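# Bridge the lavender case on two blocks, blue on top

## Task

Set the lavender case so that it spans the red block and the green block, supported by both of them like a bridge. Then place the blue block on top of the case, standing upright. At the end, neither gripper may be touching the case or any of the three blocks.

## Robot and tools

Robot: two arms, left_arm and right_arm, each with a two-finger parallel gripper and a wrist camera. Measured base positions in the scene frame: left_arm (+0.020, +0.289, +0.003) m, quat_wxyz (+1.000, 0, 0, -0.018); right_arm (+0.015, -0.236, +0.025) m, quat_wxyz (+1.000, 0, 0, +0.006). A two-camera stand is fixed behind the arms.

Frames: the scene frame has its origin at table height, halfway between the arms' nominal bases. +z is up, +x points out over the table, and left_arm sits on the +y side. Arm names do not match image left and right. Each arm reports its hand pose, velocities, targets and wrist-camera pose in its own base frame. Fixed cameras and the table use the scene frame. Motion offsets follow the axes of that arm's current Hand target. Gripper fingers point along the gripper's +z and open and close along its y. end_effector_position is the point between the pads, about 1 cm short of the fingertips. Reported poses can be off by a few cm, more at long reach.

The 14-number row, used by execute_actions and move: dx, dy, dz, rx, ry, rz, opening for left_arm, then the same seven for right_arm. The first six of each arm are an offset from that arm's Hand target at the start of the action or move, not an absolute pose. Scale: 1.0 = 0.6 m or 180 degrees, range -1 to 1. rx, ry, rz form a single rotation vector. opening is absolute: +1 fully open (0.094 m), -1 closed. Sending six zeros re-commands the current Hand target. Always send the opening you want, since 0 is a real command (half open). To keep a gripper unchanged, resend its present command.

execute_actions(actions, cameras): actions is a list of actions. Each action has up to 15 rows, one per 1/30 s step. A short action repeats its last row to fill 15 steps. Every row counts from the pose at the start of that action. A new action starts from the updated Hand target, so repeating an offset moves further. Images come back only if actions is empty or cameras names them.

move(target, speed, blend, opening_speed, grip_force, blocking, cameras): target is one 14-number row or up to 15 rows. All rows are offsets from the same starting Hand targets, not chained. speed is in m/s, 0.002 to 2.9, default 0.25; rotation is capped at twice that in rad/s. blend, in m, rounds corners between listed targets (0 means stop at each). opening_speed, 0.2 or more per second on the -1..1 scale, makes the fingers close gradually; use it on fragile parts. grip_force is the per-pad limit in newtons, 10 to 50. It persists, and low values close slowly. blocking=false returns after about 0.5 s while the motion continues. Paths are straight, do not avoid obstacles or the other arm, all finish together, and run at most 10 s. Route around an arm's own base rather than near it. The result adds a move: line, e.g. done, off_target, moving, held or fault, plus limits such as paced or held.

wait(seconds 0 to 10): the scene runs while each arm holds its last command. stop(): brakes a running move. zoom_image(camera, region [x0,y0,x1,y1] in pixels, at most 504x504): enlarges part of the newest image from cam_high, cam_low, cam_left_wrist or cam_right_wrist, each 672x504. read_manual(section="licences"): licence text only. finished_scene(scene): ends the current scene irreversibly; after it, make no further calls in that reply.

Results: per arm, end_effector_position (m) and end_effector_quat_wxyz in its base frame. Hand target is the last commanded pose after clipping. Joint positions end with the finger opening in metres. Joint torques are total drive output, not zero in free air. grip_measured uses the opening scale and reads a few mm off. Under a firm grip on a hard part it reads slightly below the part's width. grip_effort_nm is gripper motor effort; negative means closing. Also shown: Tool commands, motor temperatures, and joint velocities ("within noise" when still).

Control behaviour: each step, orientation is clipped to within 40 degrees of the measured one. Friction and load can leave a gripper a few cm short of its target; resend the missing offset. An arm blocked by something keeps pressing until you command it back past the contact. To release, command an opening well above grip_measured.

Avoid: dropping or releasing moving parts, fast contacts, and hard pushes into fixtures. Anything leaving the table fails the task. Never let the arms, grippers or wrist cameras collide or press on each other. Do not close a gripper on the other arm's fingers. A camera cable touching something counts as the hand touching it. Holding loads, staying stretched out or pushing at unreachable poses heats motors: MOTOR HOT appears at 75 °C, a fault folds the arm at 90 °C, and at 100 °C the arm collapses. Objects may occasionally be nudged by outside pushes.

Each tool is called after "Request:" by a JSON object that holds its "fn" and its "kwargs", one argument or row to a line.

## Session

Request:
{"fn": "execute_actions", "kwargs": {
  "actions": []
}}

Request:
{"fn": "zoom_image", "kwargs": {
  "camera": "cam_high",
  "region": [230, 230, 510, 400]
}}

Scene clock: 0.00 s.
left_arm: end_effector_position=(+0.4045, +0.0365, +0.1100) grip_measured=+1.000 grip_effort_nm=n/a end_effector_quat_wxyz=(+0.602, -0.064, +0.795, +0.040) | right_arm: end_effector_position=(+0.4092, -0.0025, +0.1087) grip_measured=+1.000 grip_effort_nm=n/a end_effector_quat_wxyz=(+0.576, -0.012, +0.818, +0.002)
Joint positions: left_arm=[0.044 1.56 0.377 0.905 -0.099 -0.041 0.094] | right_arm=[-0.027 1.518 0.432 0.742 -0.043 -0.028 0.094]
Joint velocities: within noise
Joint torques (N m): no reading
Motor temperatures (°C): left_arm=[24 28 33 29 26 25 24] | right_arm=[24 29 30 29 24 25 23]
Heat: left arm: 33 °C; right arm: 30 °C.
Hand target: left_arm +0.4051, +0.0379, +0.1119; +0.602, -0.066, +0.794, +0.043 | right_arm +0.4120, -0.0025, +0.1169; +0.587, -0.012, +0.810, +0.002
Tool commands: left_gripper/opening=+1.0 right_gripper/opening=+1.0

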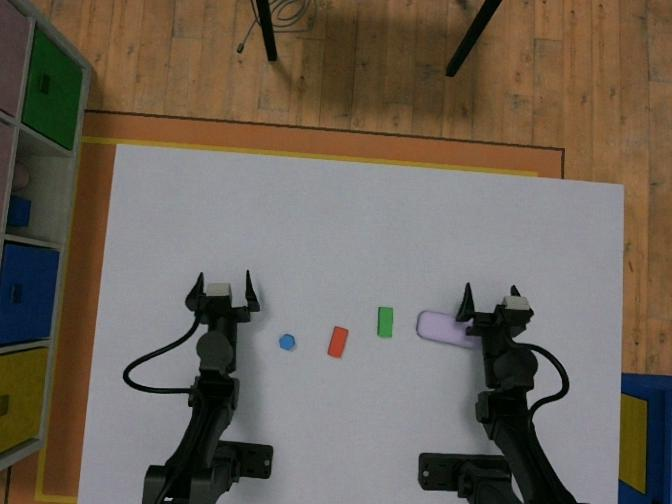

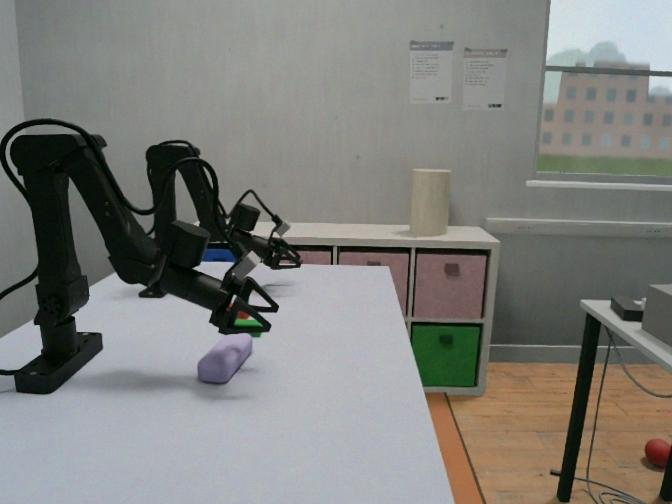

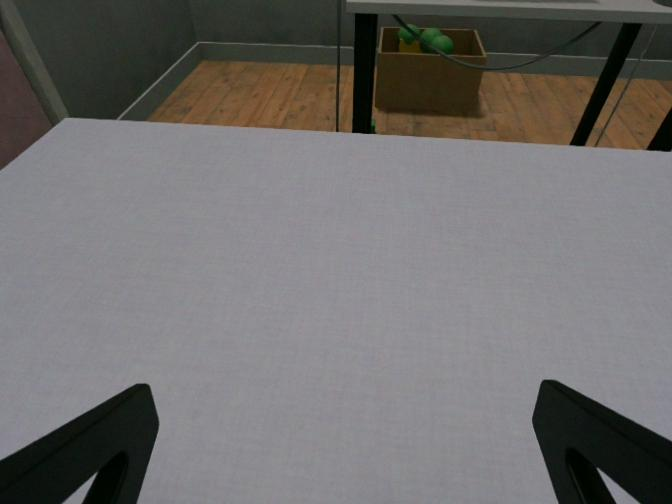

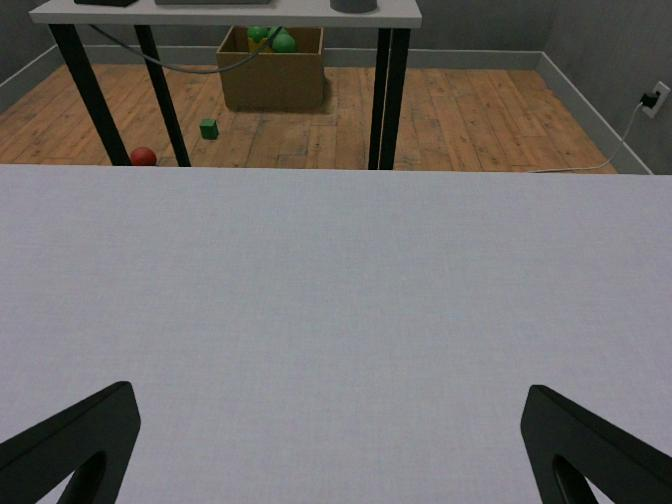

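Scaled by 1.800 from the camera's 672x504 image, which has a finer 960x720 frame.

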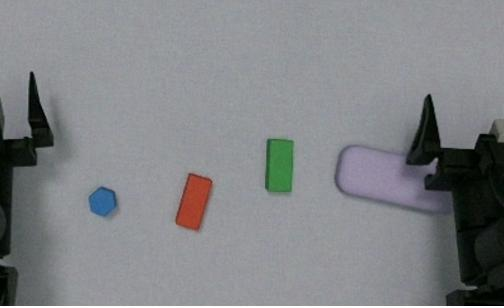

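Request:
{"fn": "move", "kwargs": {
  "target": [0.0712,-0.2058,-0.2338,0.0294,0.412,0.0452,1,0.0963,0.099,-0.153,0.3394,0.292,0.4729,1],
  "speed": 0.5,
  "cameras": ["all"]
}}

Scene clock: 11.07 s.
left_arm: end_effector_position=(+0.2787, -0.1051, +0.1079) grip_measured=+1.000 grip_effort_nm=0.00 end_effector_quat_wxyz=(+0.006, +0.003, +1.000, -0.002) | right_arm: end_effector_position=(+0.3028, +0.0541, +0.0878) grip_measured=+1.000 grip_effort_nm=-0.01 end_effector_quat_wxyz=(+0.005, +0.750, +0.661, +0.002)
Joint positions: left_arm=[-0.364 1.66 1.328 -1.226 0 -0.359 0.094] | right_arm=[0.178 1.711 1.304 -1.156 0.007 1.874 0.094]
Joint torques (N m): left_arm=[-0.5 -4.86 8.35 -0.05 -0.05 -0.11] | right_arm=[-0.28 -5.46 9.5 0.19 -0.06 0.13]
Heat: left arm: 35 °C; right arm: 32 °C.
Hand target: left_arm +0.2796, -0.1070, +0.1101; +0.000, +0.000, +1.000, +0.000 | right_arm +0.3057, +0.0543, +0.0899; +0.000, +0.756, +0.654, +0.000
Off the commanded pose: left_arm 0.003 m, 1 deg | right_arm 0.004 m, 1 deg.
move: done

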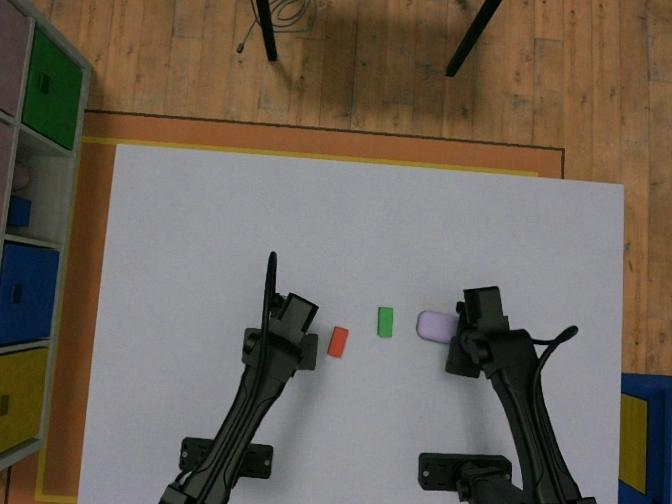

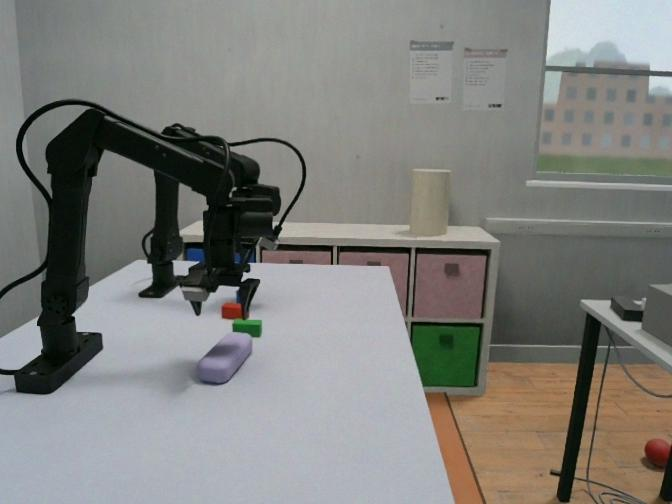

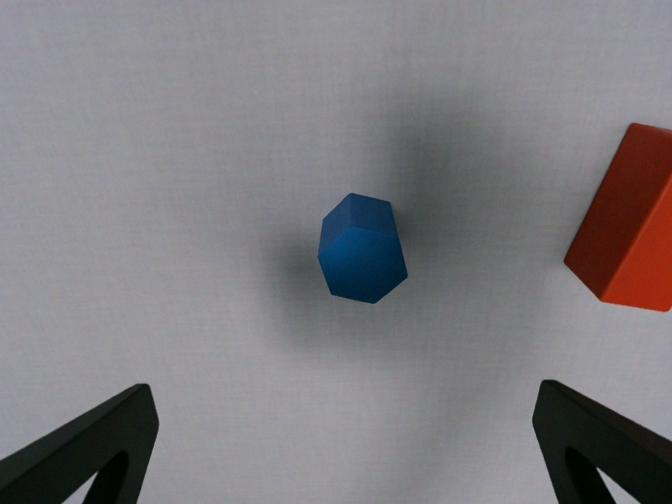

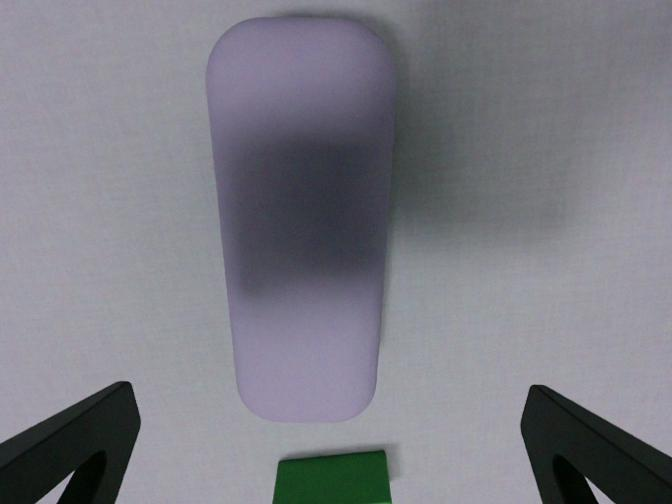

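Request:
{"fn": "move", "kwargs": {
  "target": [
    [0.01,-0.004,0.1683,0,0,-0.094,0.3,0.0033,0.0067,0.1665,0,0,0,0.75],
    [0.01,-0.004,0.1683,0,0,-0.094,-0.6,0.0033,0.0067,0.1665,0,0,0,0.1],
    [-0.05,0.2,-0.0667,0,0,-0.094,-0.6,0.0033,0.0067,0,0,0,0,0.1]
  ],
  "speed": [0.2,0.1,0.25],
  "grip_force": 35,
  "cameras": ["all"]
}}

Scene clock: 29.80 s.
left_arm: end_effector_position=(+0.3109, +0.0120, +0.1502) grip_measured=-0.342 grip_effort_nm=-0.75 end_effector_quat_wxyz=(+0.011, -0.152, +0.988, -0.005) | right_arm: end_effector_position=(+0.3062, +0.0553, +0.0762) grip_measured=+0.337 grip_effort_nm=-0.75 end_effector_quat_wxyz=(-0.006, +0.751, +0.660, -0.013)
Joint positions: left_arm=[0.039 1.701 1.541 -1.389 0.007 -0.266 0.031] | right_arm=[0.177 1.768 1.325 -1.157 0.003 1.877 0.063]
Joint torques (N m): left_arm=[-0.12 -5.23 7.64 -0.04 -0.09 0.1] | right_arm=[-0.06 -8.81 9.31 0.09 -0.04 0.13]
Heat: left arm: 35 °C; right arm: 32 °C.
Hand target: left_arm +0.3096, +0.0128, +0.1502; +0.000, -0.147, +0.989, +0.000 | right_arm +0.3099, +0.0557, +0.0900; +0.000, +0.756, +0.654, +0.000
Off the commanded pose: left_arm 0.002 m, 1 deg | right_arm 0.014 m, 2 deg.
grip_force (N): 35, 35
move: off_target (right_arm)

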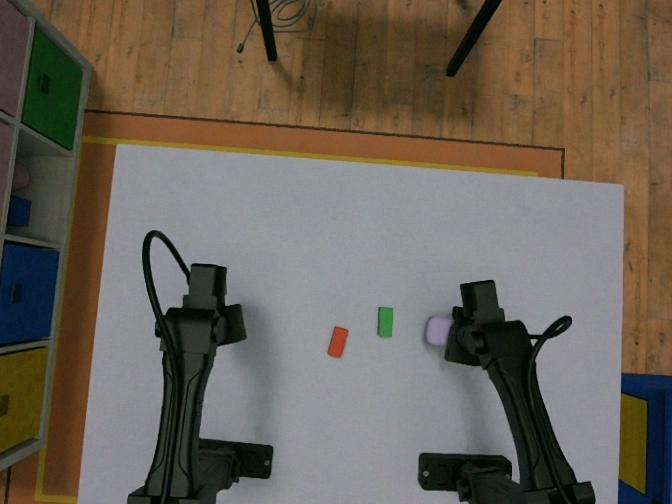

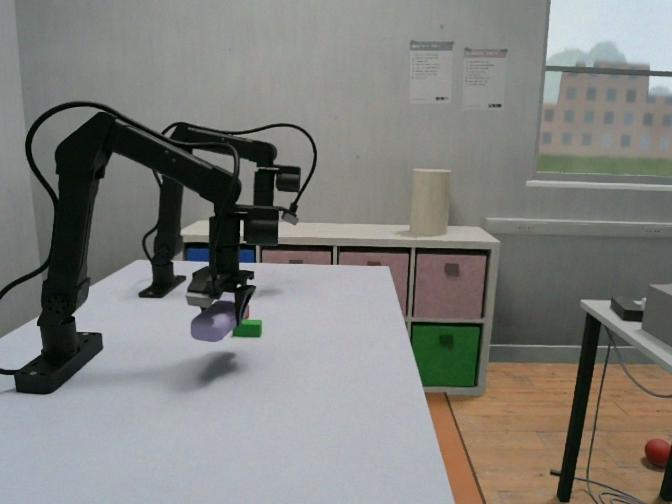

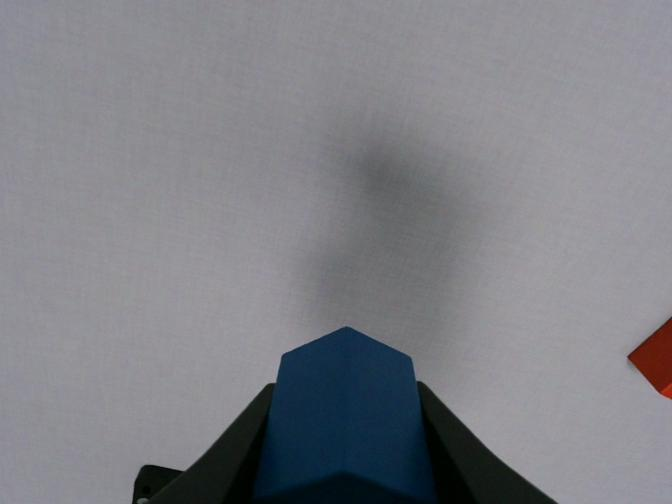

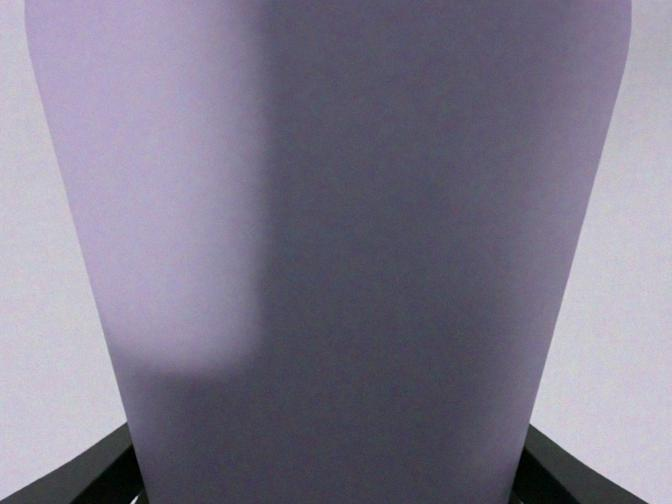

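Request:
{"fn": "move", "kwargs": {
  "target": [0,0,0,0,0,0,-0.6,0.34,-0.0747,-0.0167,0,0,-0.1856,0.1],
  "speed": 0.3,
  "cameras": ["cam_high","cam_low"]
}}

Request:
{"fn": "zoom_image", "kwargs": {
  "camera": "cam_high",
  "region": [300, 260, 440, 385]
}}

Request:
{"fn": "zoom_image", "kwargs": {
  "camera": "cam_low",
  "region": [170, 230, 310, 370]
}}

Scene clock: 36.73 s.
left_arm: end_effector_position=(+0.3107, +0.0120, +0.1502) grip_measured=-0.342 grip_effort_nm=-0.75 end_effector_quat_wxyz=(+0.011, -0.152, +0.988, -0.005) | right_arm: end_effector_position=(+0.2912, +0.2641, +0.0990) grip_measured=+0.337 grip_effort_nm=-0.75 end_effector_quat_wxyz=(+0.001, +0.534, +0.846, +0.004)
Joint positions: left_arm=[0.039 1.701 1.541 -1.389 0.007 -0.266 0.031] | right_arm=[0.733 2.038 1.779 -1.303 -0.001 1.86 0.063]
Joint torques (N m): left_arm=[-0.09 -5.23 7.64 -0.04 -0.1 0.12] | right_arm=[-0.25 -7.83 9.95 0.18 0 0.03]
Heat: left arm: 35 °C; right arm: 32 °C.
Hand target: left_arm +0.3096, +0.0128, +0.1502; +0.000, -0.147, +0.989, +0.000 | right_arm +0.2948, +0.2640, +0.0999; +0.000, +0.536, +0.844, +0.000
Off the commanded pose: left_arm 0.001 m, 1 deg | right_arm 0.004 m, 1 deg.
grip_force (N): 35, 35
move: done
Images, in order (width x height): cam_high 672x504, cam_low 672x504.

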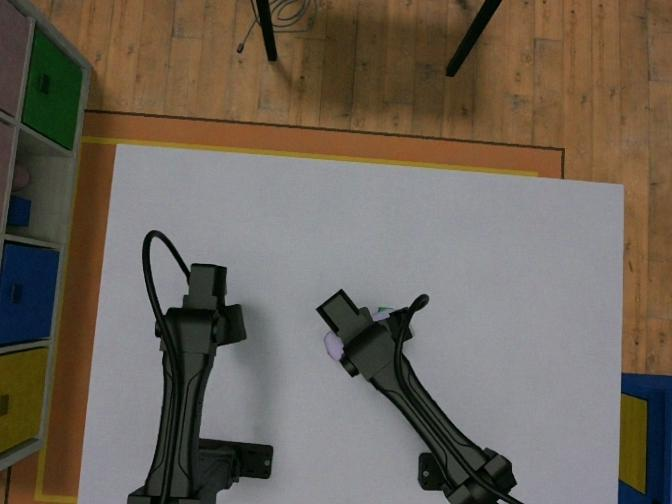

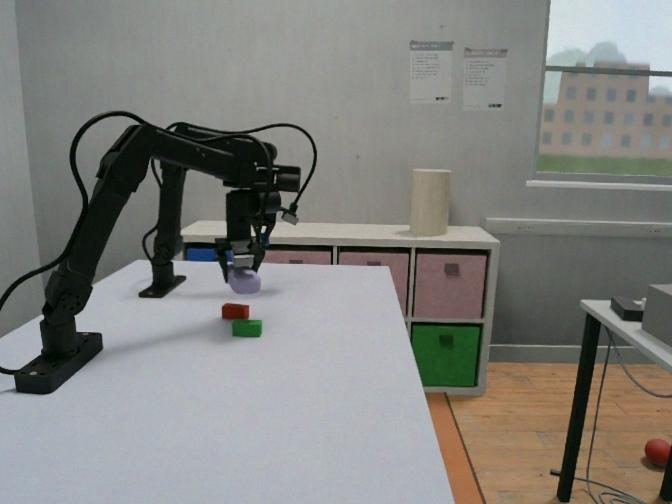

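Scaled by 3.600 from the camera's 672x504 image, which has a finer 960x720 frame.

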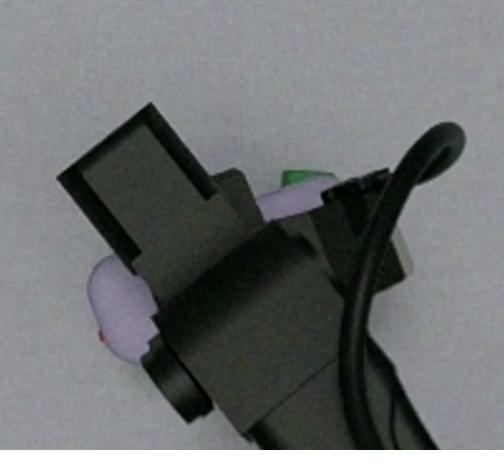

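Scaled by 3.600 from the camera's 672x504 image, which has a finer 960x720 frame.

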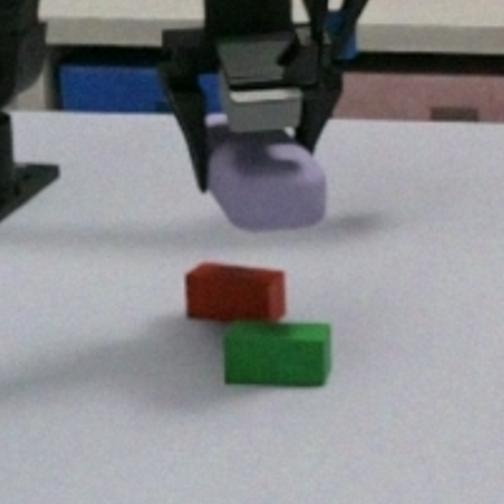

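Request:
{"fn": "move", "kwargs": {
  "target": [
    [0,0,0,0,0,0,-0.6,0,0,0.13,0,0,0,0.1],
    [0,0,0,0,0,0,-0.6,0,0,0.13,0,0,0,0.8],
    [0,0,0,0,0,0,-0.6,0,0,-0.05,0,0,0,0.8],
    [0.1308,-0.4649,0.042,0,0,0,-0.6,-0.3318,-0.1562,-0.05,0,0,0,0.8]
  ],
  "speed": [0.08,0.1,0.2,0.35],
  "cameras": ["all"]
}}

Scene clock: 50.23 s.
left_arm: end_effector_position=(+0.3131, -0.2821, +0.1293) grip_measured=-0.342 grip_effort_nm=-0.75 end_effector_quat_wxyz=(+0.004, -0.137, +0.990, -0.017) | right_arm: end_effector_position=(+0.2988, +0.0433, +0.1265) grip_measured=+0.798 grip_effort_nm=0.09 end_effector_quat_wxyz=(-0.004, +0.539, +0.843, -0.005)
Joint positions: left_arm=[-0.729 2.151 2.072 -1.46 0.016 -1.005 0.031] | right_arm=[0.141 1.696 1.442 -1.329 0.001 1.279 0.084]
Joint torques (N m): left_arm=[0.53 -8.05 8.17 -0.07 -0.18 -0.13] | right_arm=[0.42 -8.54 5.49 0.36 -0.02 -0.02]
Heat: left arm: 35 °C; right arm: 33 °C.
Hand target: left_arm +0.3157, -0.2769, +0.1249; +0.000, -0.147, +0.989, +0.000 | right_arm +0.2947, +0.0440, +0.1300; +0.000, +0.536, +0.844, +0.000
Off the commanded pose: left_arm 0.007 m, 2 deg | right_arm 0.005 m, 1 deg.
grip_force (N): 35, 35
move: done; target 2's new opening was sent with right_arm's hand 0.011 m and 1 deg from that target

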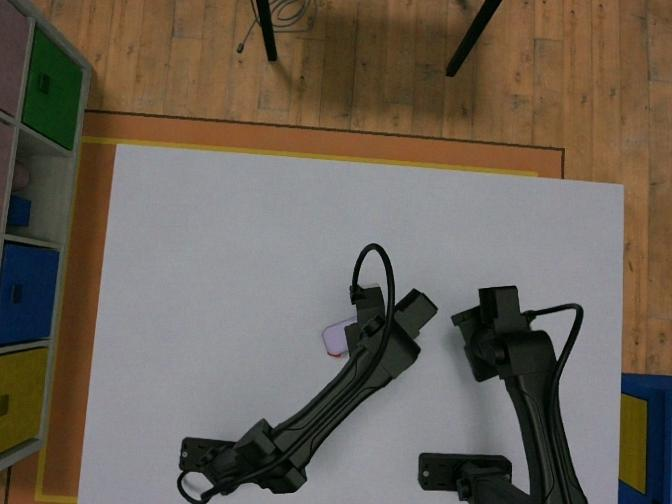

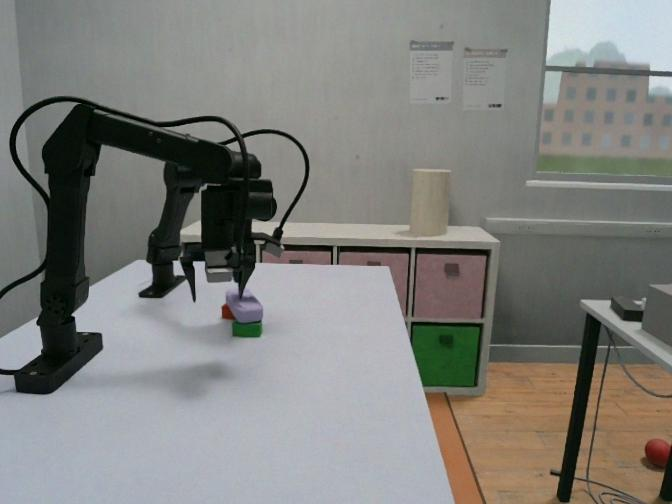

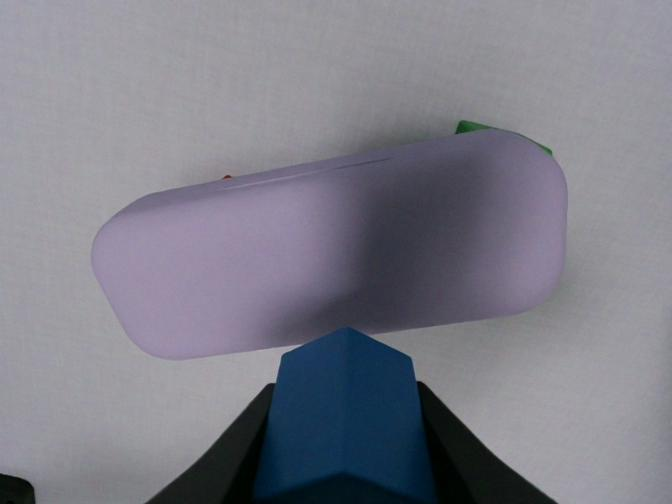

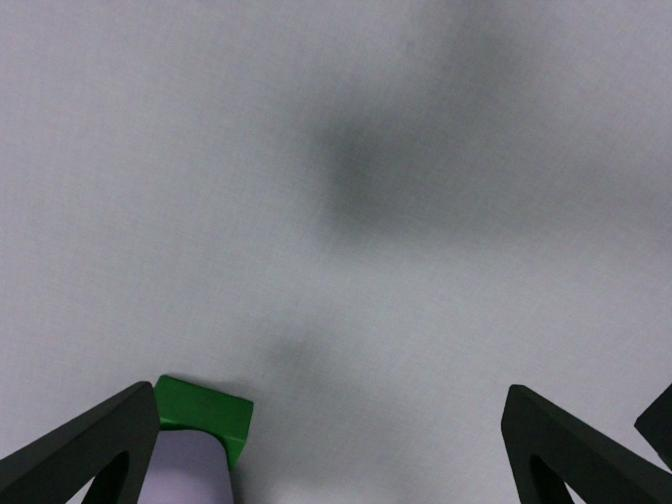

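Request:
{"fn": "move", "kwargs": {
  "target": [
    [-0.0267,0.005,0.0283,0,0,0,-0.6,0,0,0,0,0,0,0.8],
    [-0.0267,0.005,0.0632,0,0,0,-0.6,0,0,0,0,0,0,0.8]
  ],
  "speed": [0.15,0.06],
  "cameras": ["cam_low","cam_left_wrist"]
}}

Request:
{"fn": "zoom_image", "kwargs": {
  "camera": "cam_low",
  "region": [170, 230, 310, 370]
}}

Scene clock: 56.63 s.
left_arm: end_effector_position=(+0.3294, -0.2741, +0.0980) grip_measured=-0.342 grip_effort_nm=-0.75 end_effector_quat_wxyz=(+0.004, -0.148, +0.989, -0.015) | right_arm: end_effector_position=(+0.2988, +0.0433, +0.1265) grip_measured=+0.798 grip_effort_nm=0.09 end_effector_quat_wxyz=(-0.004, +0.539, +0.843, -0.005)
Joint positions: left_arm=[-0.69 2.175 1.984 -1.353 0.015 -0.988 0.031] | right_arm=[0.141 1.696 1.442 -1.329 0.001 1.279 0.084]
Joint torques (N m): left_arm=[0.24 -8.8 5.01 0.27 -0.18 0.09] | right_arm=[0.36 -8.53 5.48 0.36 -0.01 -0.02]
Motor temperatures (°C): left_arm=[24 30 36 29 26 25 25] | right_arm=[24 34 32 29 24 25 23]
Heat: left arm: 36 °C; right arm: 34 °C.
Hand target: left_arm +0.3301, -0.2693, +0.0870; +0.000, -0.147, +0.989, +0.000 | right_arm +0.2947, +0.0440, +0.1300; +0.000, +0.536, +0.844, +0.000
Off the commanded pose: left_arm 0.012 m, 2 deg | right_arm 0.005 m, 1 deg.
grip_force (N): 35, 35
move: off_target (left_arm)
Images, in order (width x height): cam_low 672x504, cam_left_wrist 672x504.

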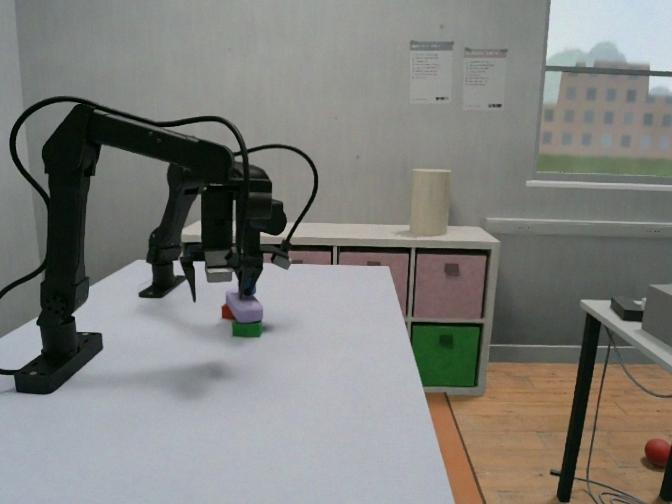

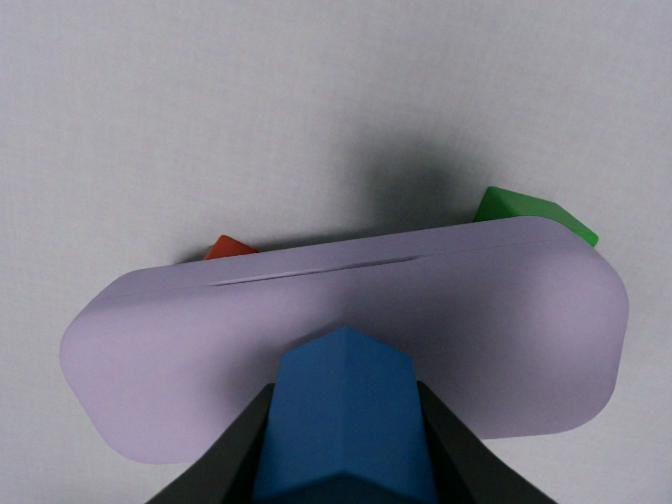

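Scaled by 3.600 from the camera's 672x504 image, which has a finer 960x720 frame.

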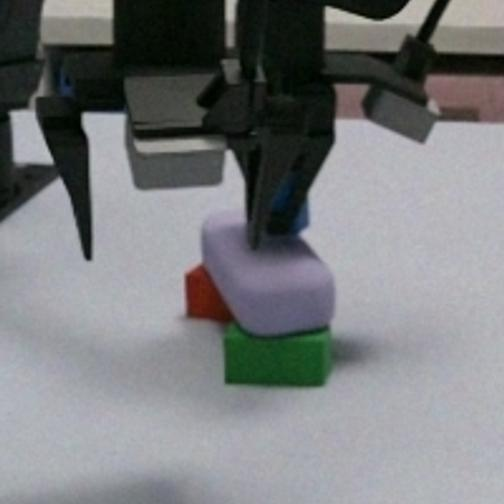

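Request:
{"fn": "move", "kwargs": {
  "target": [0,0,0.009,0,0,0,-0.6,0,0,0,0,0,0,0.8],
  "speed": 0.05
}}

Scene clock: 59.37 s.
left_arm: end_effector_position=(+0.3299, -0.2745, +0.0931) grip_measured=-0.342 grip_effort_nm=-0.75 end_effector_quat_wxyz=(+0.004, -0.148, +0.989, -0.016) | right_arm: end_effector_position=(+0.2988, +0.0433, +0.1265) grip_measured=+0.798 grip_effort_nm=0.09 end_effector_quat_wxyz=(-0.004, +0.539, +0.843, -0.005)
Joint positions: left_arm=[-0.69 2.175 1.964 -1.331 0.015 -0.988 0.031] | right_arm=[0.141 1.696 1.442 -1.329 0.001 1.279 0.084]
Joint torques (N m): left_arm=[0.25 -8.84 4.86 0.27 -0.17 0.08] | right_arm=[0.44 -8.53 5.46 0.37 -0.02 -0.02]
Heat: left arm: 36 °C; right arm: 34 °C.
Hand target: left_arm +0.3301, -0.2693, +0.0816; +0.000, -0.147, +0.989, +0.000 | right_arm +0.2947, +0.0440, +0.1300; +0.000, +0.536, +0.844, +0.000
Off the commanded pose: left_arm 0.013 m, 2 deg | right_arm 0.005 m, 1 deg.
grip_force (N): 35, 35
move: off_target (left_arm)

Request:
{"fn": "move", "kwargs": {
  "target": [0,0,0.007,0,0,0,-0.6,0,0,0,0,0,0,0.8],
  "speed": 0.05
}}

Scene clock: 61.10 s.
left_arm: end_effector_position=(+0.3301, -0.2746, +0.0911) grip_measured=-0.342 grip_effort_nm=-0.75 end_effector_quat_wxyz=(+0.004, -0.148, +0.989, -0.016) | right_arm: end_effector_position=(+0.2988, +0.0433, +0.1265) grip_measured=+0.798 grip_effort_nm=0.09 end_effector_quat_wxyz=(-0.004, +0.539, +0.843, -0.005)
Joint positions: left_arm=[-0.69 2.175 1.957 -1.323 0.015 -0.988 0.031] | right_arm=[0.141 1.696 1.442 -1.329 0.001 1.279 0.084]
Joint torques (N m): left_arm=[0.24 -8.81 4.15 0.36 -0.18 0.09] | right_arm=[0.42 -8.5 5.45 0.37 -0.02 -0.02]
Heat: left arm: 35 °C; right arm: 34 °C.
Hand target: left_arm +0.3302, -0.2694, +0.0774; +0.000, -0.147, +0.989, +0.000 | right_arm +0.2947, +0.0440, +0.1300; +0.000, +0.536, +0.844, +0.000
Off the commanded pose: left_arm 0.015 m, 2 deg | right_arm 0.005 m, 1 deg.
grip_force (N): 35, 35
move: off_target (left_arm)

Request:
{"fn": "move", "kwargs": {
  "target": [
    [0,0,-0.005,0,0,0,-0.6,0,0,0,0,0,0,0.8],
    [0,0,-0.005,0,0,0,0.2,0,0,0,0,0,0,0.8],
    [0,0,-0.115,0,0,0,0.2,0,0,0,0,0,0,0.8]
  ],
  "speed": [0.05,0.1,0.15],
  "opening_speed": 1.5,
  "cameras": ["cam_low","cam_left_wrist"]
}}

Scene clock: 65.87 s.
left_arm: end_effector_position=(+0.3305, -0.2750, +0.1538) grip_measured=+0.197 grip_effort_nm=0.15 end_effector_quat_wxyz=(+0.014, -0.148, +0.989, -0.027) | right_arm: end_effector_position=(+0.2988, +0.0433, +0.1265) grip_measured=+0.798 grip_effort_nm=0.09 end_effector_quat_wxyz=(-0.004, +0.539, +0.843, -0.005)
Joint positions: left_arm=[-0.69 2.189 2.23 -1.553 0.015 -0.988 0.056] | right_arm=[0.141 1.696 1.442 -1.329 0.001 1.279 0.084]
Joint torques (N m): left_arm=[0.25 -8.24 7.01 -0.04 -0.17 0.09] | right_arm=[0.43 -8.5 5.48 0.39 -0.03 -0.01]
Heat: left arm: 35 °C; right arm: 34 °C.
Hand target: left_arm +0.3301, -0.2694, +0.1464; +0.000, -0.147, +0.989, +0.000 | right_arm +0.2947, +0.0440, +0.1300; +0.000, +0.536, +0.844, +0.000
Off the commanded pose: left_arm 0.009 m, 3 deg | right_arm 0.005 m, 1 deg.
joint sent to its limit (left arm) — joint 4 (wrist pitch), lower limit. The joint targets still meet the commanded pose.
grip_force (N): 35, 35
move: off_target (left_arm); target 2's new opening was sent with left_arm's hand 0.012 m and 2 deg from that target
Images, in order (width x height): cam_low 672x504, cam_left_wrist 672x504.

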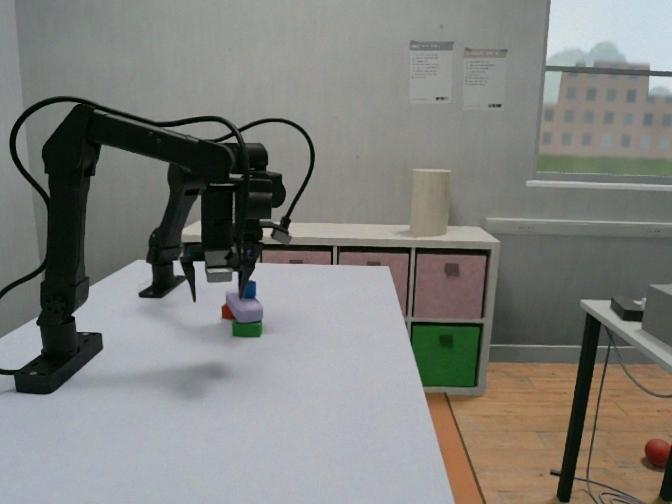

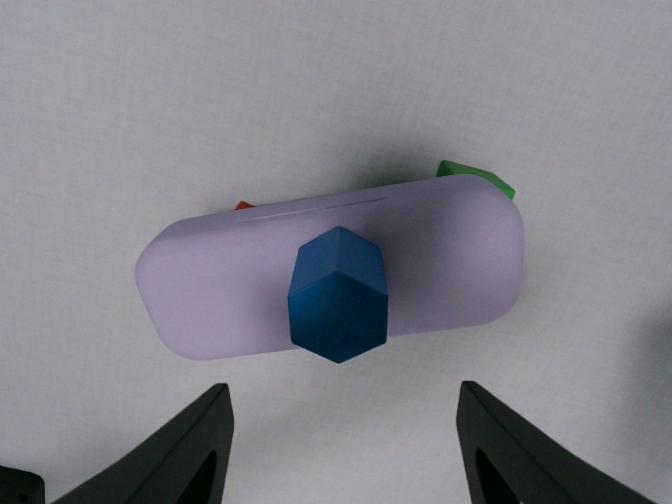

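Blue stands on the bridge, hands are clear.

Request:
{"fn": "finished_scene", "kwargs": {
  "scene": 2
}}

The scene is finished: the task was done.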